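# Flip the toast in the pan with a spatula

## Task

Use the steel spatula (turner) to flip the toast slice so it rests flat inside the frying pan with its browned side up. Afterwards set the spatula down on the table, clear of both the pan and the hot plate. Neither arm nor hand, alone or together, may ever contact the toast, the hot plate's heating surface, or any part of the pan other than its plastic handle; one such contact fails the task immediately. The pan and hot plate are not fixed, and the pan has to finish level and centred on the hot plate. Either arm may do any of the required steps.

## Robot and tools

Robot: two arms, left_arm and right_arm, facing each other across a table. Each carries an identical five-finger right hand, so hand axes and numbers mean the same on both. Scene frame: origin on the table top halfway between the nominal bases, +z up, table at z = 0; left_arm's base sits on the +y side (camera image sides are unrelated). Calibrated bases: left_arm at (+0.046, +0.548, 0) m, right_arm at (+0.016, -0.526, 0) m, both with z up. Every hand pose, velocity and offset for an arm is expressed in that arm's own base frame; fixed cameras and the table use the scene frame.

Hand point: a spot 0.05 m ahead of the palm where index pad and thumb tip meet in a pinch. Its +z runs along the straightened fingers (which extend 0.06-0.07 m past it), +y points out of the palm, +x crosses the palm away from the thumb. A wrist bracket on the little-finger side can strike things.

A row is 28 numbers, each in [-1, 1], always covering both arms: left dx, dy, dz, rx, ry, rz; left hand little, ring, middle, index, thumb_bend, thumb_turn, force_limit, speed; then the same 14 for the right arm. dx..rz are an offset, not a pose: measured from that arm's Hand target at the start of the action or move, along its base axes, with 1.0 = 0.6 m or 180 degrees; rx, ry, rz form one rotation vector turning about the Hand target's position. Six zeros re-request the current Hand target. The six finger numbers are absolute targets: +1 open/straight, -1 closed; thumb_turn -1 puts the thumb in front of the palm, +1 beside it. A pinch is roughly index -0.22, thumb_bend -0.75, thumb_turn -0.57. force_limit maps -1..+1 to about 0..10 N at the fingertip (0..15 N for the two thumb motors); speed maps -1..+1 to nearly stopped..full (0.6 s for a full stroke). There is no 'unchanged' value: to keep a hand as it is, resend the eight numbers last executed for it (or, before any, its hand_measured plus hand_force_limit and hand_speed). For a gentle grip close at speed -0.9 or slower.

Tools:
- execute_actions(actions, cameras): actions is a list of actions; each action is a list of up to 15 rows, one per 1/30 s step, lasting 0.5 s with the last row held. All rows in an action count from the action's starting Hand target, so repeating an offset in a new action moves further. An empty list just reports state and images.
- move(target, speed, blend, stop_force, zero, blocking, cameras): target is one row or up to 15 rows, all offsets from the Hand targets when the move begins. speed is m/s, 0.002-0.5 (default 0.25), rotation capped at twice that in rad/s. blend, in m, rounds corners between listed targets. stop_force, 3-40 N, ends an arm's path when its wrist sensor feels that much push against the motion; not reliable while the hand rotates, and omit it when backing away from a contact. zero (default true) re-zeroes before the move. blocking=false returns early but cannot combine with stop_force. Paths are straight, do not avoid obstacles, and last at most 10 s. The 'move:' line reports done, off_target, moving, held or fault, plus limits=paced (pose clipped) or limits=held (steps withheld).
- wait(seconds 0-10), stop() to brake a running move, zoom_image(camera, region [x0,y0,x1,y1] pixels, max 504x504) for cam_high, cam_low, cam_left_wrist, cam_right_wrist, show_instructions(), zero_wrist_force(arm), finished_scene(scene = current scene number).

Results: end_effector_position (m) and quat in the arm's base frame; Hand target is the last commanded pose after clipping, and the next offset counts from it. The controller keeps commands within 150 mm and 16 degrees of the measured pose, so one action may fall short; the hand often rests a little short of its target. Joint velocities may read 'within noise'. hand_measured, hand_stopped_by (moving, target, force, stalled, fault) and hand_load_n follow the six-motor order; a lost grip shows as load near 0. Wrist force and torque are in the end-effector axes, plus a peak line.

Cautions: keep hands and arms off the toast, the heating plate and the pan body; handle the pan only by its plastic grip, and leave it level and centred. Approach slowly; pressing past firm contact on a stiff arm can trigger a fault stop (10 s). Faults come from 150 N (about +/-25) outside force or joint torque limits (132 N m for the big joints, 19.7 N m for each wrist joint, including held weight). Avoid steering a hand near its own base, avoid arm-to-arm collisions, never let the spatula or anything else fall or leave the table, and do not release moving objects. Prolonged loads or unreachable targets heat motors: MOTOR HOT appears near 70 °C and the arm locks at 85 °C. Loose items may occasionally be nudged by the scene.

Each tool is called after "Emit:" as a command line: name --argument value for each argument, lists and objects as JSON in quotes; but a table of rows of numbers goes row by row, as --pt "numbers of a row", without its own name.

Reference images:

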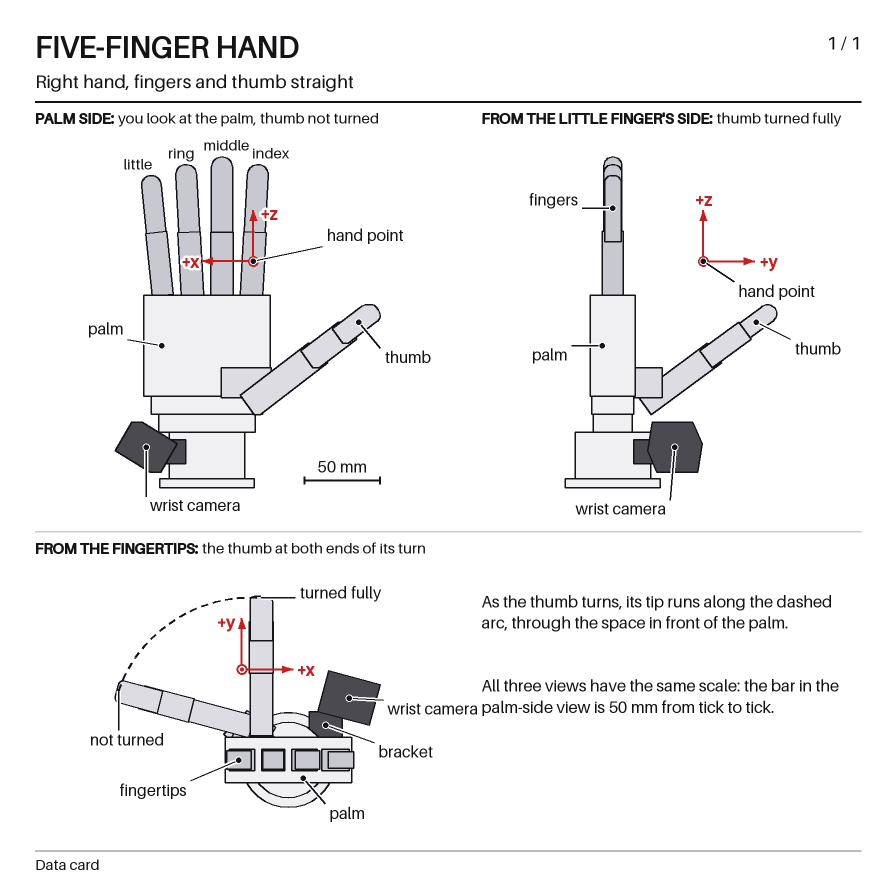

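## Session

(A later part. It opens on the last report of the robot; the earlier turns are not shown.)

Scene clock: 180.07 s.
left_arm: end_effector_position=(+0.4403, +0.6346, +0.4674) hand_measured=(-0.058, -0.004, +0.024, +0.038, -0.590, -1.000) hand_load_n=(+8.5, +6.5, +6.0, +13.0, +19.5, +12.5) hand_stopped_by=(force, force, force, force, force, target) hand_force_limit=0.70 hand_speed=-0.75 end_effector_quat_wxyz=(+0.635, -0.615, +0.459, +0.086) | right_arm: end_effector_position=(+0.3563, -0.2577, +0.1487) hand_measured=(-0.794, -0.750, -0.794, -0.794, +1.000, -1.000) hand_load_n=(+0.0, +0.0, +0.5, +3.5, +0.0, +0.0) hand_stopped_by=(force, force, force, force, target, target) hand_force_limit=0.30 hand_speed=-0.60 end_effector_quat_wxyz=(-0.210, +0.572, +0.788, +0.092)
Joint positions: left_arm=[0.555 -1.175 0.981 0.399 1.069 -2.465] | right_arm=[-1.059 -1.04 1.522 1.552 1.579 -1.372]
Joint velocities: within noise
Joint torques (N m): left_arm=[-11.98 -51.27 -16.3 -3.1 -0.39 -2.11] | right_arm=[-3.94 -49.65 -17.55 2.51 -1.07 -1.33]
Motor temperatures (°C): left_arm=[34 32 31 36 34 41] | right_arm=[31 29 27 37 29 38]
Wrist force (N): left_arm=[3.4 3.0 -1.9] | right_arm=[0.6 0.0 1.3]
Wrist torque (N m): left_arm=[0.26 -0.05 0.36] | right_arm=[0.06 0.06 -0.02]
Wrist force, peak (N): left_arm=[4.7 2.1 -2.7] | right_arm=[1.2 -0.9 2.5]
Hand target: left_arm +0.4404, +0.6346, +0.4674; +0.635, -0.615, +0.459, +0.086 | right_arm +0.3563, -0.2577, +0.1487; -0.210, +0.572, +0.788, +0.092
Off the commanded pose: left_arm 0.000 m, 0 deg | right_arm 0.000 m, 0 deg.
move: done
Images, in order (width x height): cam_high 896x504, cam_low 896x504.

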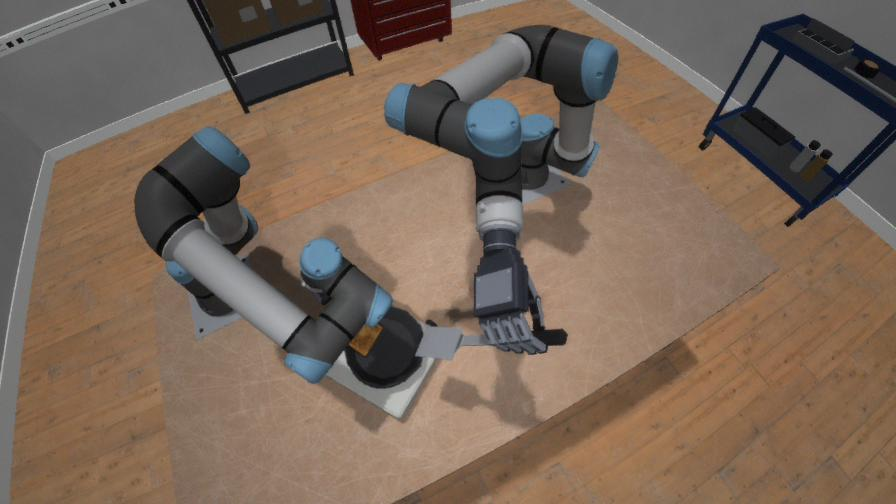

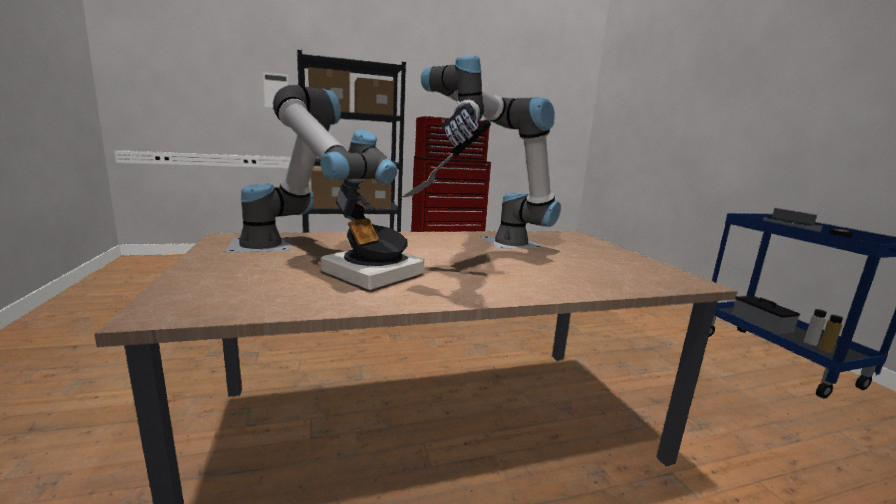

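Emit:
move --target '[0,0,0,0,0,0,-0.6,-0.6,-0.6,-0.6,-0.7,-1,0.7,-0.75,0.0094,-0.0112,0.0308,0.0213,0.0179,0,-0.98,-0.98,-0.98,-0.98,1,-1,0.3,-0.6]' --speed 0.06 --cameras '["cam_high","cam_low"]'

Emit:
zoom_image --camera "cam_low" --region '[320, 190, 420, 290]'

Scene clock: 183.70 s.
left_arm: end_effector_position=(+0.4404, +0.6346, +0.4674) hand_measured=(-0.058, -0.004, +0.024, +0.038, -0.590, -1.000) hand_load_n=(+8.5, +6.5, +6.0, +13.0, +20.0, +12.5) hand_stopped_by=(force, force, force, force, force, target) hand_force_limit=0.70 hand_speed=-0.75 end_effector_quat_wxyz=(+0.635, -0.615, +0.459, +0.086) | right_arm: end_effector_position=(+0.3619, -0.2645, +0.1672) hand_measured=(-0.794, -0.750, -0.794, -0.794, +1.000, -1.000) hand_load_n=(+0.0, +0.0, +0.5, +3.5, +0.0, +0.0) hand_stopped_by=(force, force, force, force, target, target) hand_force_limit=0.30 hand_speed=-0.60 end_effector_quat_wxyz=(-0.251, +0.567, +0.778, +0.102)
Joint positions: left_arm=[0.554 -1.176 0.981 0.399 1.069 -2.465] | right_arm=[-1.048 -0.988 1.424 1.684 1.587 -1.355]
Joint velocities: within noise
Joint torques (N m): left_arm=[-11.81 -51.64 -18.41 -2.89 0.94 -1.68] | right_arm=[-0.64 -51.93 -13.72 1.37 -0.27 -1.05]
Motor temperatures (°C): left_arm=[34 32 31 36 34 41] | right_arm=[31 29 27 37 29 38]
Wrist force (N): left_arm=[3.1 3.2 -2.2] | right_arm=[0.7 0.3 1.6]
Wrist torque (N m): left_arm=[0.31 0.00 0.35] | right_arm=[0.08 -0.01 0.00]
Wrist force, peak (N): left_arm=[3.4 3.1 -2.1] | right_arm=[-1.1 0.6 2.0]
Hand target: left_arm +0.4404, +0.6346, +0.4674; +0.635, -0.615, +0.459, +0.086 | right_arm +0.3619, -0.2645, +0.1672; -0.251, +0.567, +0.778, +0.102
Off the commanded pose: left_arm 0.000 m, 0 deg | right_arm 0.000 m, 0 deg.
move: done
Images, in order (width x height): cam_high 896x504, cam_low 896x504.

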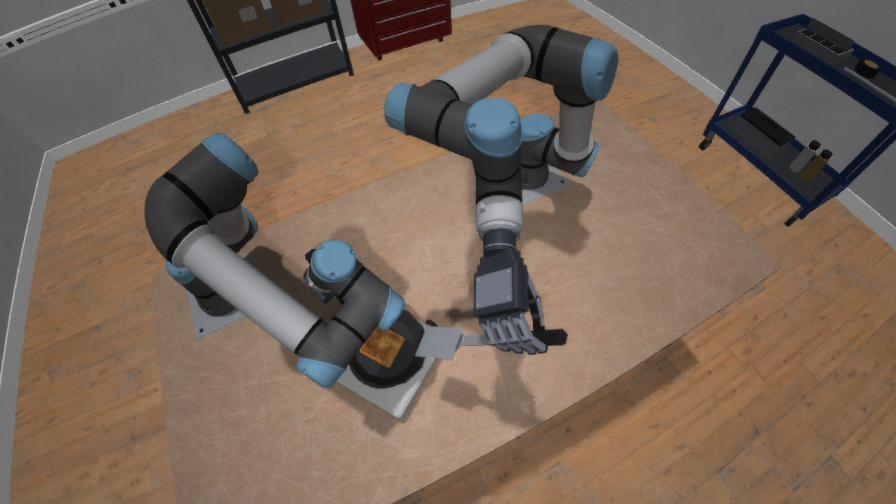

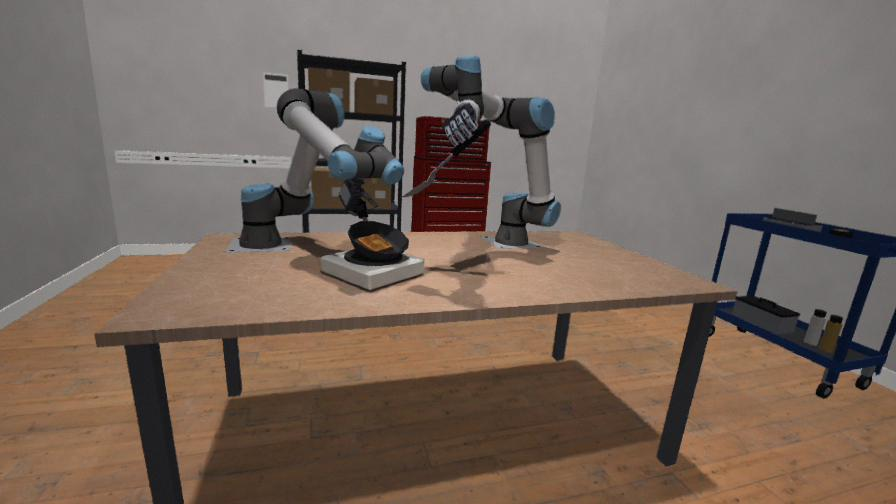

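Scaled by 5.040 from the camera's 896x504 image, which has a finer 1280x720 frame.

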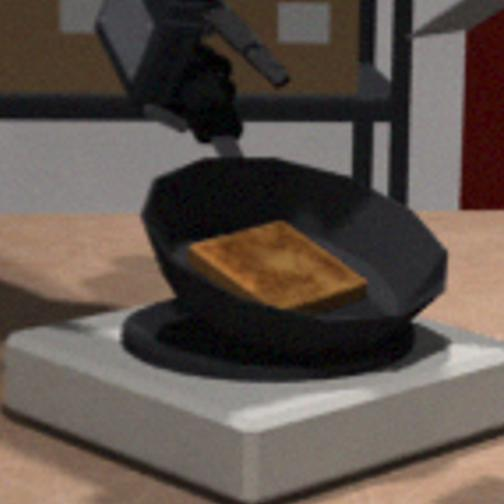

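Emit:
move --pt "0 0 0 0 0 0 -0.6 -0.6 -0.6 -0.6 -0.7 -1 0.7 -0.75 -0.0094 0.0112 -0.0308 -0.0213 -0.0179 0 -0.98 -0.98 -0.98 -0.98 1 -1 0.3 -0.6" --pt "0 0 0 0 0 0 -0.6 -0.6 -0.6 -0.6 -0.7 -1 0.7 -0.75 -0.02 0.0231 -0.068 -0.0436 -0.0366 0 -0.98 -0.98 -0.98 -0.98 1 -1 0.3 -0.6" --pt "0 0 0 0 0 0 -0.6 -0.6 -0.6 -0.6 -0.7 -1 0.7 -0.75 -0.0269 0.0321 -0.1291 -0.0851 -0.0715 0 -0.98 -0.98 -0.98 -0.98 1 -1 0.3 -0.6" --speed 0.05 --blend 0.003 --cameras '["cam_high","cam_low"]'

Emit:
zoom_image --camera "cam_low" --region '[330, 210, 430, 290]'

Emit:
zoom_image --camera "cam_high" --region '[320, 290, 450, 420]'

Scene clock: 189.50 s.
left_arm: end_effector_position=(+0.4404, +0.6346, +0.4674) hand_measured=(-0.058, -0.004, +0.024, +0.038, -0.590, -1.000) hand_load_n=(+8.5, +6.5, +6.0, +13.0, +19.5, +12.5) hand_stopped_by=(force, force, force, force, force, target) hand_force_limit=0.70 hand_speed=-0.75 end_effector_quat_wxyz=(+0.635, -0.615, +0.459, +0.086) | right_arm: end_effector_position=(+0.3458, -0.2452, +0.0898) hand_measured=(-0.794, -0.750, -0.794, -0.794, +1.000, -1.000) hand_load_n=(+0.0, +0.0, +0.0, +4.0, +0.0, +0.0) hand_stopped_by=(force, force, force, force, target, target) hand_force_limit=0.30 hand_speed=-0.60 end_effector_quat_wxyz=(-0.085, +0.580, +0.808, +0.061)
Joint positions: left_arm=[0.554 -1.176 0.981 0.399 1.069 -2.465] | right_arm=[-1.097 -1.16 1.792 1.146 1.541 -1.426]
Joint velocities: within noise
Joint torques (N m): left_arm=[-11.33 -51.65 -18.78 -2.78 -0.02 -0.73] | right_arm=[3 -29.89 -24.54 7.63 0.6 0.97]
Motor temperatures (°C): left_arm=[34 32 31 36 34 41] | right_arm=[31 29 27 37 29 38]
Wrist force (N): left_arm=[3.2 2.9 -2.1] | right_arm=[-0.5 -0.5 1.7]
Wrist torque (N m): left_arm=[0.28 -0.02 0.34] | right_arm=[0.02 0.01 -0.06]
Wrist force, peak (N): left_arm=[3.3 3.1 -2.3] | right_arm=[-1.9 1.2 1.9]
Hand target: left_arm +0.4404, +0.6346, +0.4674; +0.635, -0.615, +0.459, +0.086 | right_arm +0.3458, -0.2452, +0.0898; -0.085, +0.580, +0.808, +0.061
Off the commanded pose: left_arm 0.000 m, 0 deg | right_arm 0.000 m, 0 deg.
move: done; blend cut to 0 m at target 1
Images, in order (width x height): cam_high 896x504, cam_low 896x504.

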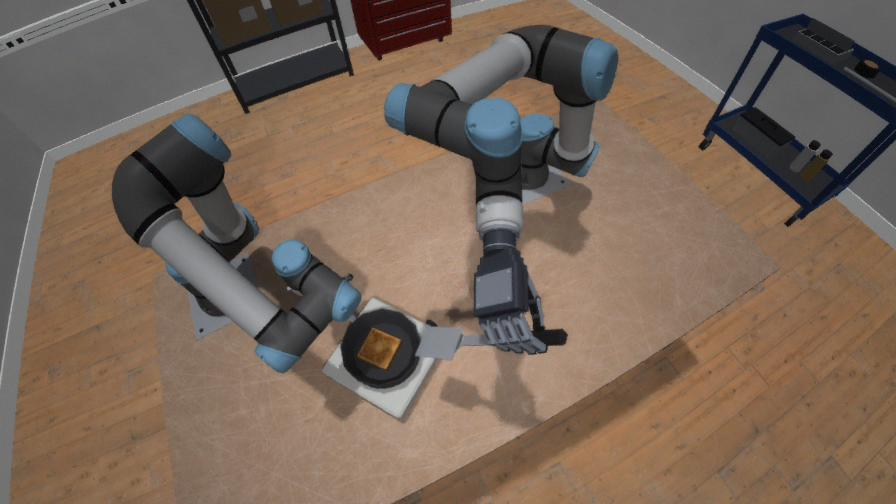

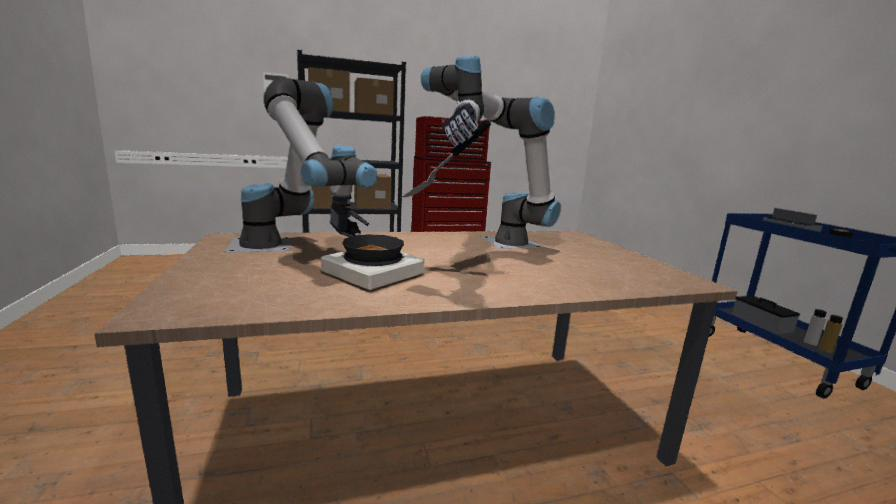

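Scaled by 5.040 from the camera's 896x504 image, which has a finer 1280x720 frame.

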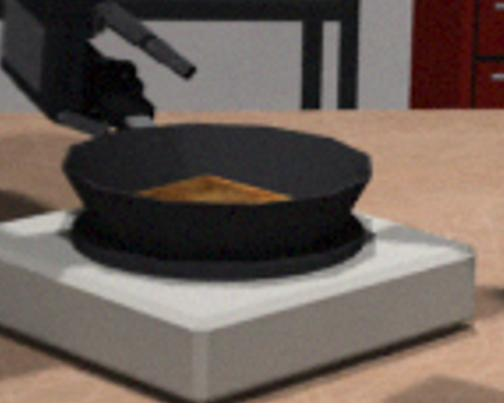

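Scaled by 3.877 from the camera's 896x504 image, which has a finer 1280x720 frame.

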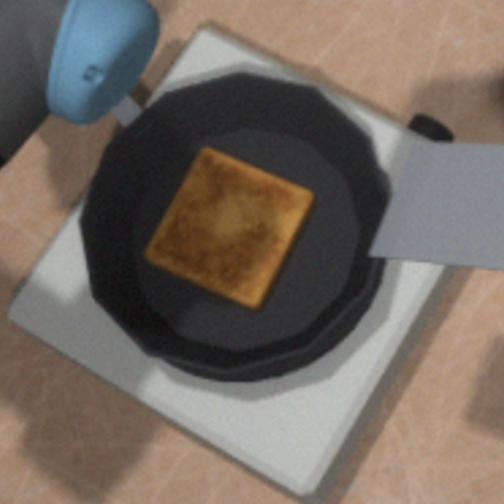

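Emit:
move --pt "-0.1667 -0.1667 0 0 0 0 -0.6 -0.6 -0.6 -0.6 -0.7 -1 0.7 -0.75 0 0 0 0 0 0 -0.3 -0.3 -0.3 -0.3 1 -1 -0.3 -0.6" --pt "-0.1055 -0.4657 -0.579 -0.2057 -0.1244 -0.1215 -0.6 -0.6 -0.6 -0.6 -0.7 -1 0.7 -0.75 0 0 0 0 0 0 -0.3 -0.3 -0.3 -0.3 1 -1 -0.3 -0.6" --pt "-0.1055 -0.4657 -0.72 -0.2057 -0.1244 -0.1215 -0.6 -0.6 -0.6 -0.6 -0.7 -1 0.7 -0.75 0 0 0 0 0 0 -0.3 -0.3 -0.3 -0.3 1 -1 -0.3 -0.6" --speed 0.18 --blend 0.03 --cameras '["cam_high","cam_low"]'

Emit:
zoom_image --camera "cam_low" --region '[380, 210, 500, 290]'

Emit:
zoom_image --camera "cam_high" --region '[320, 290, 450, 420]'

Scene clock: 200.60 s.
left_arm: end_effector_position=(+0.3770, +0.3551, +0.0354) hand_measured=(-0.058, -0.004, +0.024, +0.038, -0.590, -1.000) hand_load_n=(+8.5, +6.5, +6.0, +13.0, +20.0, +12.5) hand_stopped_by=(force, force, force, force, force, target) hand_force_limit=0.70 hand_speed=-0.75 end_effector_quat_wxyz=(-0.489, +0.692, -0.439, +0.300) | right_arm: end_effector_position=(+0.3458, -0.2452, +0.0898) hand_measured=(-0.300, -0.300, -0.300, -0.300, +1.000, -1.000) hand_load_n=(+0.0, +0.0, +0.0, +0.0, +0.0, +0.0) hand_stopped_by=(target, target, target, target, target, target) hand_force_limit=-0.30 hand_speed=-0.60 end_effector_quat_wxyz=(-0.085, +0.580, +0.808, +0.061)
Joint positions: left_arm=[0.412 -1.406 2.322 -0.567 1.529 -3.141] | right_arm=[-1.097 -1.16 1.792 1.146 1.541 -1.426]
Joint velocities: within noise
Joint torques (N m): left_arm=[12.65 -18.62 -26.78 -2.65 0.96 1.79] | right_arm=[7.82 -30.21 -24.8 7.15 0.84 1.4]
Motor temperatures (°C): left_arm=[34 32 31 36 34 41] | right_arm=[31 29 27 37 29 38]
Wrist force (N): left_arm=[-0.4 4.3 -1.6] | right_arm=[0.6 -0.7 -0.2]
Wrist torque (N m): left_arm=[0.36 0.14 0.35] | right_arm=[0.07 -0.06 0.00]
Wrist force, peak (N): left_arm=[-0.5 6.0 -0.6] | right_arm=[-0.1 -0.2 2.3]
Hand target: left_arm +0.3771, +0.3551, +0.0354; -0.489, +0.692, -0.439, +0.300 | right_arm +0.3458, -0.2452, +0.0898; -0.085, +0.580, +0.808, +0.061
Off the commanded pose: left_arm 0.000 m, 0 deg | right_arm 0.000 m, 0 deg.
move: done; blend cut to 0 m at target 1
Images, in order (width x height): cam_high 896x504, cam_low 896x504.

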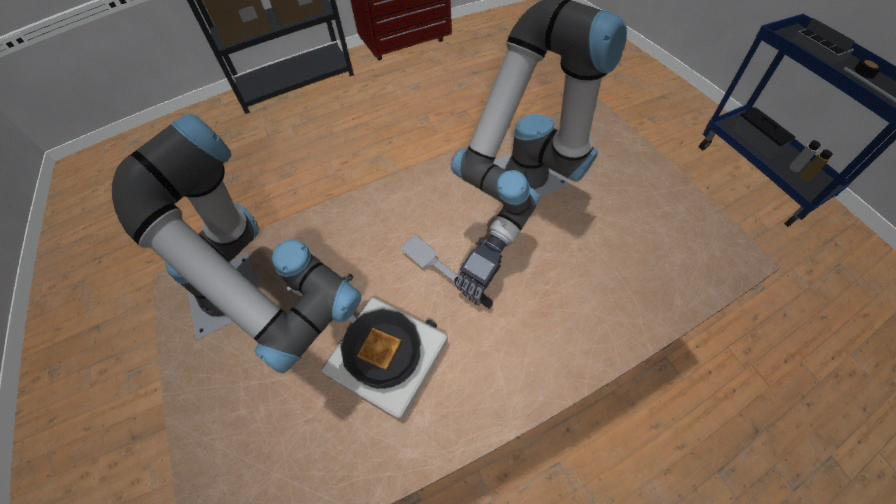

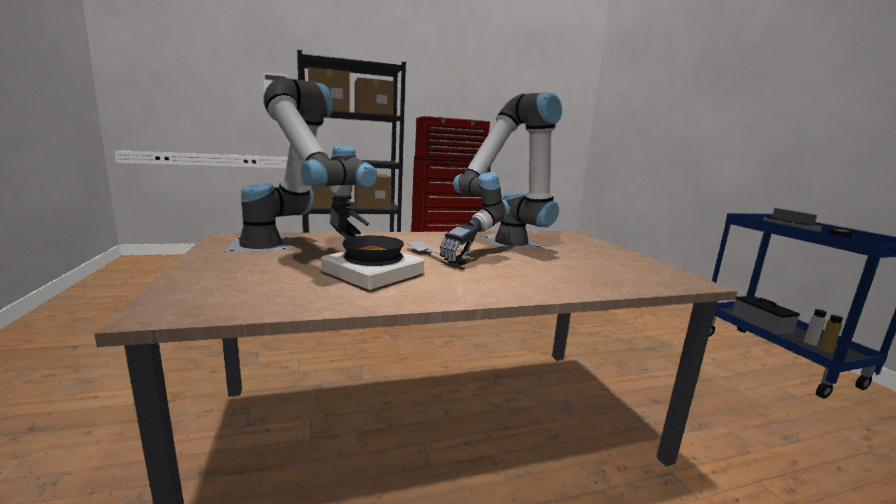

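Scaled by 4.200 from the camera's 896x504 image, which has a finer 1280x720 frame.

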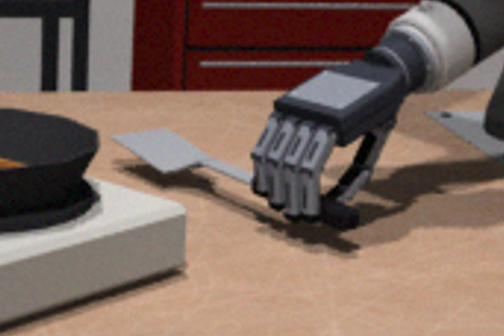

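Scaled by 3.877 from the camera's 896x504 image, which has a finer 1280x720 frame.

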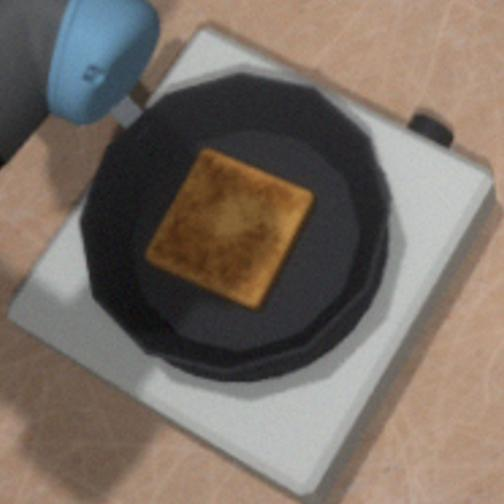

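Emit:
move --target '[0,0,-0.0583,0,0,0,-0.6,-0.6,-0.6,-0.6,-0.7,-1,0.7,-0.75,0,0,0,0,0,0,1,1,1,1,1,-1,-0.3,-0.4]' --speed 0.02 --stop_force 4 --cameras '["cam_high","cam_low"]'

Emit:
zoom_image --camera "cam_low" --region '[380, 210, 500, 290]'

Emit:
zoom_image --camera "cam_low" --region '[320, 190, 420, 290]'

Scene clock: 203.37 s.
left_arm: end_effector_position=(+0.3770, +0.3551, +0.0187) hand_measured=(-0.058, -0.004, +0.024, +0.038, -0.590, -1.000) hand_load_n=(+8.5, +6.5, +7.0, +13.0, +19.5, +12.5) hand_stopped_by=(force, force, force, force, force, target) hand_force_limit=0.70 hand_speed=-0.75 end_effector_quat_wxyz=(-0.489, +0.692, -0.439, +0.300) | right_arm: end_effector_position=(+0.3458, -0.2452, +0.0898) hand_measured=(+1.000, +1.000, +1.000, +1.000, +1.000, -1.000) hand_load_n=(+0.0, +0.0, +0.0, +0.0, +0.0, +0.0) hand_stopped_by=(target, target, target, target, target, target) hand_force_limit=-0.30 hand_speed=-0.40 end_effector_quat_wxyz=(-0.085, +0.580, +0.808, +0.061)
Joint positions: left_arm=[0.412 -1.362 2.336 -0.625 1.529 -3.141] | right_arm=[-1.097 -1.16 1.792 1.146 1.541 -1.426]
Joint velocities: within noise
Joint torques (N m): left_arm=[10.41 -19.58 -27.93 -1.35 0.92 -1.9] | right_arm=[8.53 -29.66 -24.38 6.97 0.64 1.43]
Motor temperatures (°C): left_arm=[34 32 31 36 34 41] | right_arm=[31 29 27 37 29 38]
Wrist force (N): left_arm=[0.2 2.3 -1.3] | right_arm=[0.4 -0.3 -0.4]
Wrist torque (N m): left_arm=[0.38 0.12 0.30] | right_arm=[0.08 -0.03 -0.02]
Wrist force, peak (N): left_arm=[0.1 -8.3 -14.9] | right_arm=[0.6 -0.8 -0.6]
Hand target: left_arm +0.3770, +0.3551, +0.0187; -0.489, +0.692, -0.439, +0.300 (not the last commanded pose) | right_arm +0.3458, -0.2452, +0.0898; -0.085, +0.580, +0.808, +0.061
Off the commanded pose: left_arm 0.018 m, 0 deg | right_arm 0.000 m, 0 deg.
move: contact (left_arm)
Images, in order (width x height): cam_high 896x504, cam_low 896x504.

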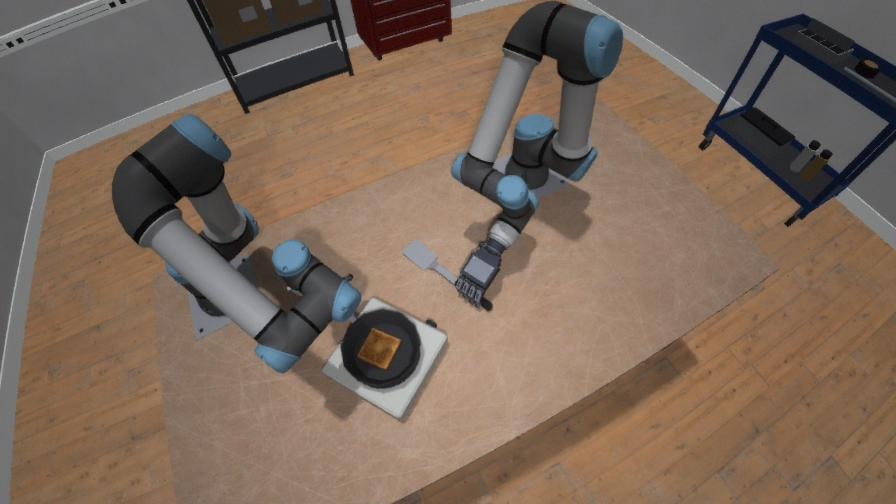

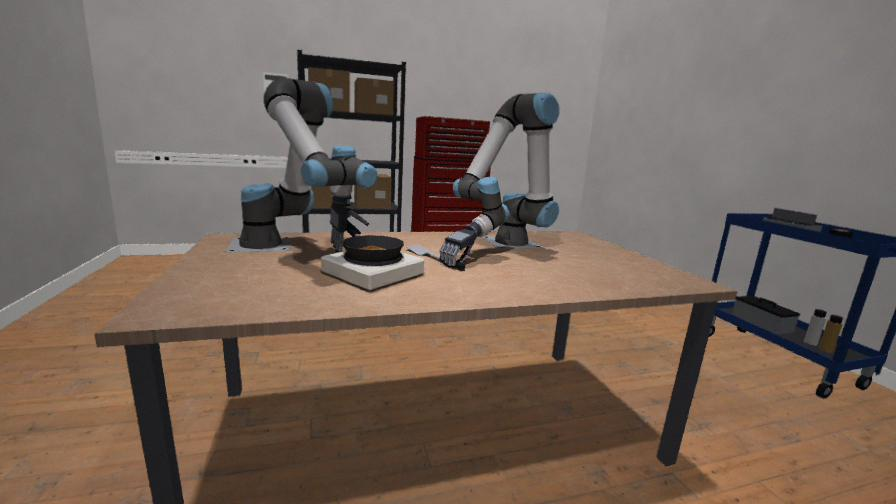

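Scaled by 4.200 from the camera's 896x504 image, which has a finer 1280x720 frame.

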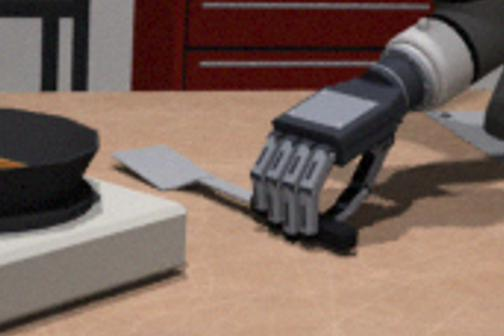

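Scaled by 5.040 from the camera's 896x504 image, which has a finer 1280x720 frame.

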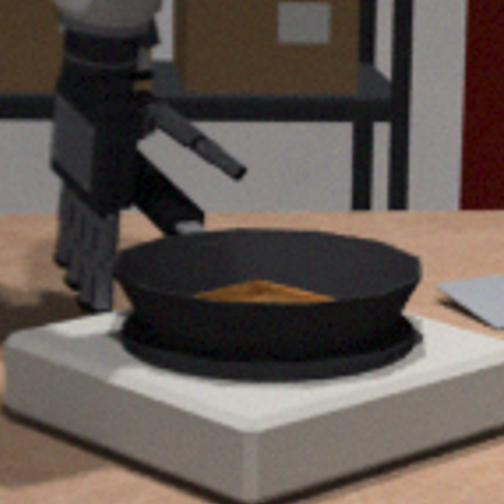

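Emit:
move --target '[0,0,-0.0025,0,0,0,0.4,0.4,0.4,0.4,-0.4,-1,-0.3,-0.8,0,0,0.25,0,0,0,1,1,1,1,1,-1,-0.3,-0.4]' --speed 0.06 --cameras '["cam_high","cam_low"]'

Emit:
zoom_image --camera "cam_low" --region '[380, 210, 500, 290]'

Emit:
zoom_image --camera "cam_high" --region '[320, 240, 500, 420]'

Scene clock: 207.57 s.
left_arm: end_effector_position=(+0.3770, +0.3551, +0.0172) hand_measured=(+0.400, +0.400, +0.400, +0.400, -0.400, -1.000) hand_load_n=(+0.0, +0.0, +0.0, +0.0, +0.0, +0.0) hand_stopped_by=(target, target, target, target, target, target) hand_force_limit=-0.30 hand_speed=-0.80 end_effector_quat_wxyz=(-0.489, +0.692, -0.439, +0.300) | right_arm: end_effector_position=(+0.3458, -0.2452, +0.2398) hand_measured=(+1.000, +1.000, +1.000, +1.000, +1.000, -1.000) hand_load_n=(+0.0, +0.0, +0.0, +0.0, +0.0, +0.0) hand_stopped_by=(target, target, target, target, target, target) hand_force_limit=-0.30 hand_speed=-0.40 end_effector_quat_wxyz=(-0.085, +0.580, +0.808, +0.061)
Joint positions: left_arm=[0.412 -1.358 2.337 -0.63 1.529 -3.141] | right_arm=[-1.097 -1.314 1.58 1.512 1.541 -1.426]
Joint velocities: within noise
Joint torques (N m): left_arm=[10.01 -21.64 -4.7 -1.96 1.12 -2.13] | right_arm=[-0.52 -26.71 -15.63 1.02 -0.1 -1.09]
Motor temperatures (°C): left_arm=[34 32 31 36 34 41] | right_arm=[31 29 27 37 29 38]
Wrist force (N): left_arm=[-0.3 2.5 -2.2] | right_arm=[0.3 0.1 -0.9]
Wrist torque (N m): left_arm=[0.32 0.21 0.11] | right_arm=[0.14 0.00 -0.01]
Wrist force, peak (N): left_arm=[0.1 2.8 -3.3] | right_arm=[0.7 0.1 -1.5]
Hand target: left_arm +0.3770, +0.3551, +0.0172; -0.489, +0.692, -0.439, +0.300 | right_arm +0.3458, -0.2452, +0.2398; -0.085, +0.580, +0.808, +0.061
Off the commanded pose: left_arm 0.000 m, 0 deg | right_arm 0.000 m, 0 deg.
move: done
Images, in order (width x height): cam_high 896x504, cam_low 896x504.

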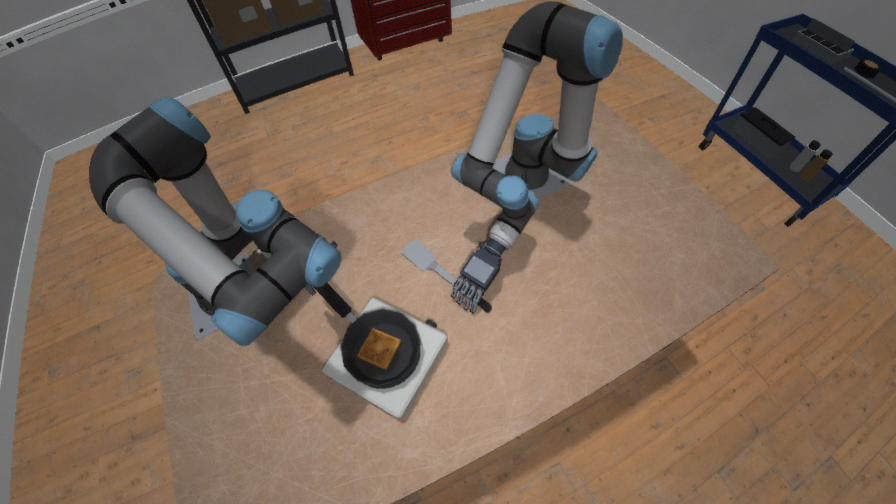

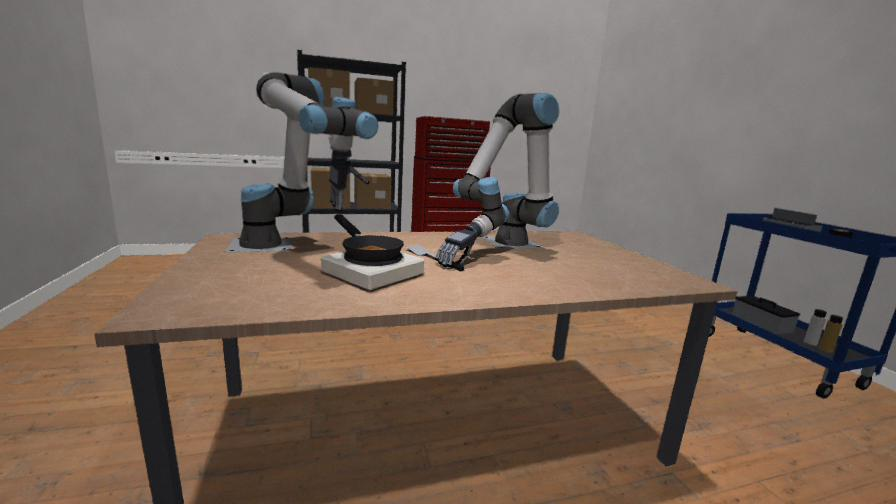

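Scaled by 4.200 from the camera's 896x504 image, which has a finer 1280x720 frame.

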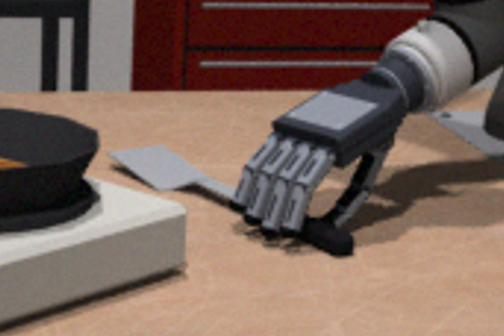

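Scaled by 2.800 from the camera's 896x504 image, which has a finer 1280x720 frame.

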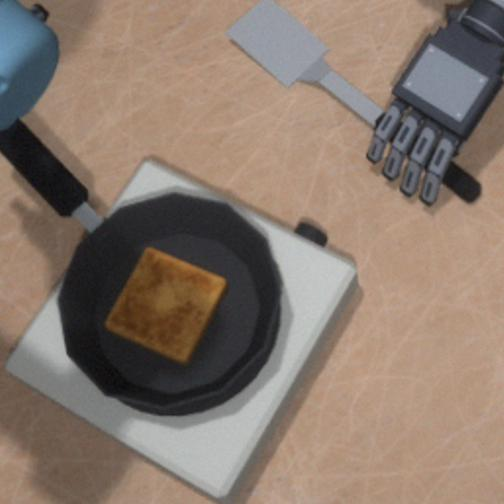

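Emit:
move --pt "0 0 0.05 0 0 0 0.5 0.5 0.5 0.5 -0.1 -1 -0.3 -0.3 -0.1 0 0.1 0 0 0 1 1 1 1 1 -1 -0.3 -0.4" --pt "-0.1 0 0.25 0 0 0 0.5 0.5 0.5 0.5 -0.1 -1 -0.3 -0.3 -0.1 0 0.1 0 0 0 1 1 1 1 1 -1 -0.3 -0.4" --speed '[0.05,0.12]' --cameras '["cam_high","cam_low"]'

Emit:
zoom_image --camera "cam_low" --region '[310, 200, 490, 300]'

Emit:
zoom_image --camera "cam_high" --region '[320, 240, 500, 420]'

Scene clock: 212.13 s.
left_arm: end_effector_position=(+0.3171, +0.3552, +0.1672) hand_measured=(+0.500, +0.500, +0.500, +0.500, -0.100, -1.000) hand_load_n=(+0.0, +0.0, +0.0, +0.0, +0.0, +0.0) hand_stopped_by=(target, target, target, target, target, target) hand_force_limit=-0.30 hand_speed=-0.30 end_effector_quat_wxyz=(-0.489, +0.692, -0.439, +0.300) | right_arm: end_effector_position=(+0.2858, -0.2452, +0.2998) hand_measured=(+1.000, +1.000, +1.000, +1.000, +1.000, -1.000) hand_load_n=(+0.0, +0.0, +0.0, +0.0, +0.0, +0.0) hand_stopped_by=(target, target, target, target, target, target) hand_force_limit=-0.30 hand_speed=-0.40 end_effector_quat_wxyz=(-0.085, +0.580, +0.808, +0.061)
Joint positions: left_arm=[0.518 -1.762 2.231 -0.12 1.628 -3.105] | right_arm=[-1.248 -1.443 1.58 1.642 1.572 -1.573]
Joint velocities: within noise
Joint torques (N m): left_arm=[-13.08 -19.85 -13.21 0.41 -0.86 -1.85] | right_arm=[8.18 -21.05 -16.26 1.34 -0.97 0.41]
Motor temperatures (°C): left_arm=[34 32 31 36 34 41] | right_arm=[31 29 27 37 29 38]
Wrist force (N): left_arm=[-0.2 2.6 -2.3] | right_arm=[0.4 0.0 -0.7]
Wrist torque (N m): left_arm=[0.31 0.20 0.13] | right_arm=[0.09 -0.02 -0.01]
Wrist force, peak (N): left_arm=[-0.6 2.9 -2.2] | right_arm=[0.6 -0.2 -1.2]
Hand target: left_arm +0.3170, +0.3551, +0.1672; -0.489, +0.692, -0.439, +0.300 | right_arm +0.2858, -0.2452, +0.2998; -0.085, +0.580, +0.808, +0.061
Off the commanded pose: left_arm 0.000 m, 0 deg | right_arm 0.000 m, 0 deg.
move: done
Images, in order (width x height): cam_high 896x504, cam_low 896x504.

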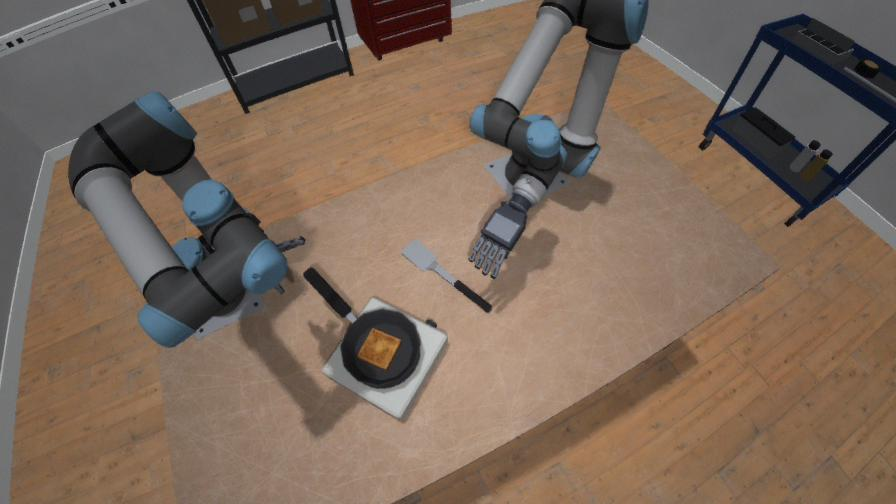

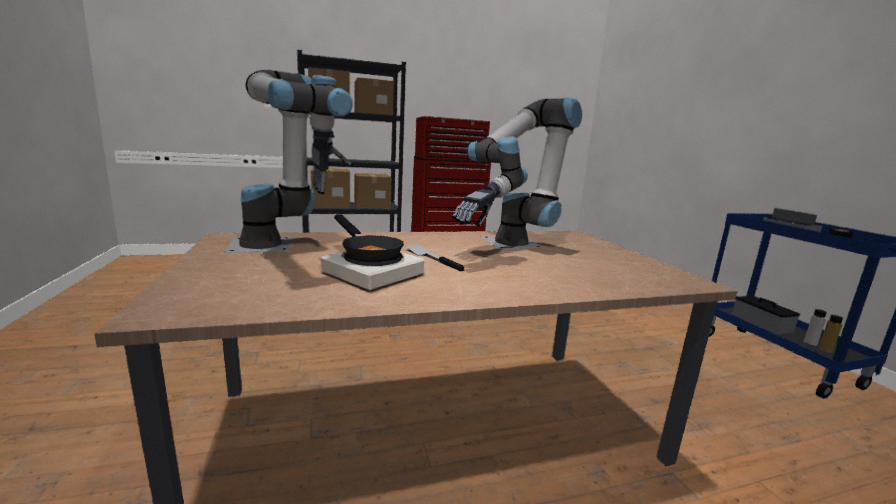

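Scaled by 2.800 from the camera's 896x504 image, which has a finer 1280x720 frame.

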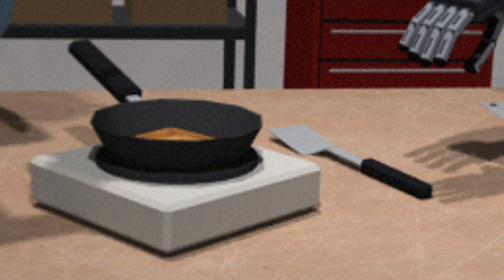

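Scaled by 2.800 from the camera's 896x504 image, which has a finer 1280x720 frame.

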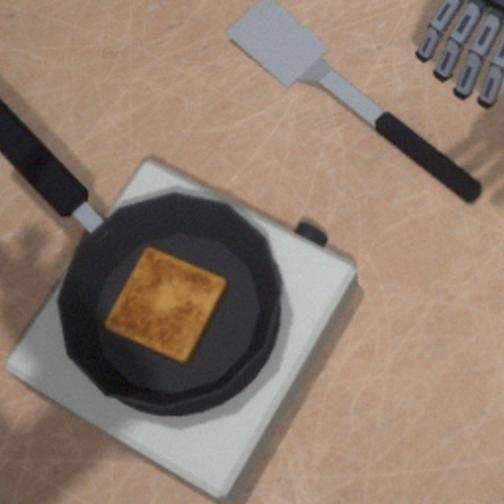

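Emit:
finished_scene --scene 2

The scene is finished: the task was done.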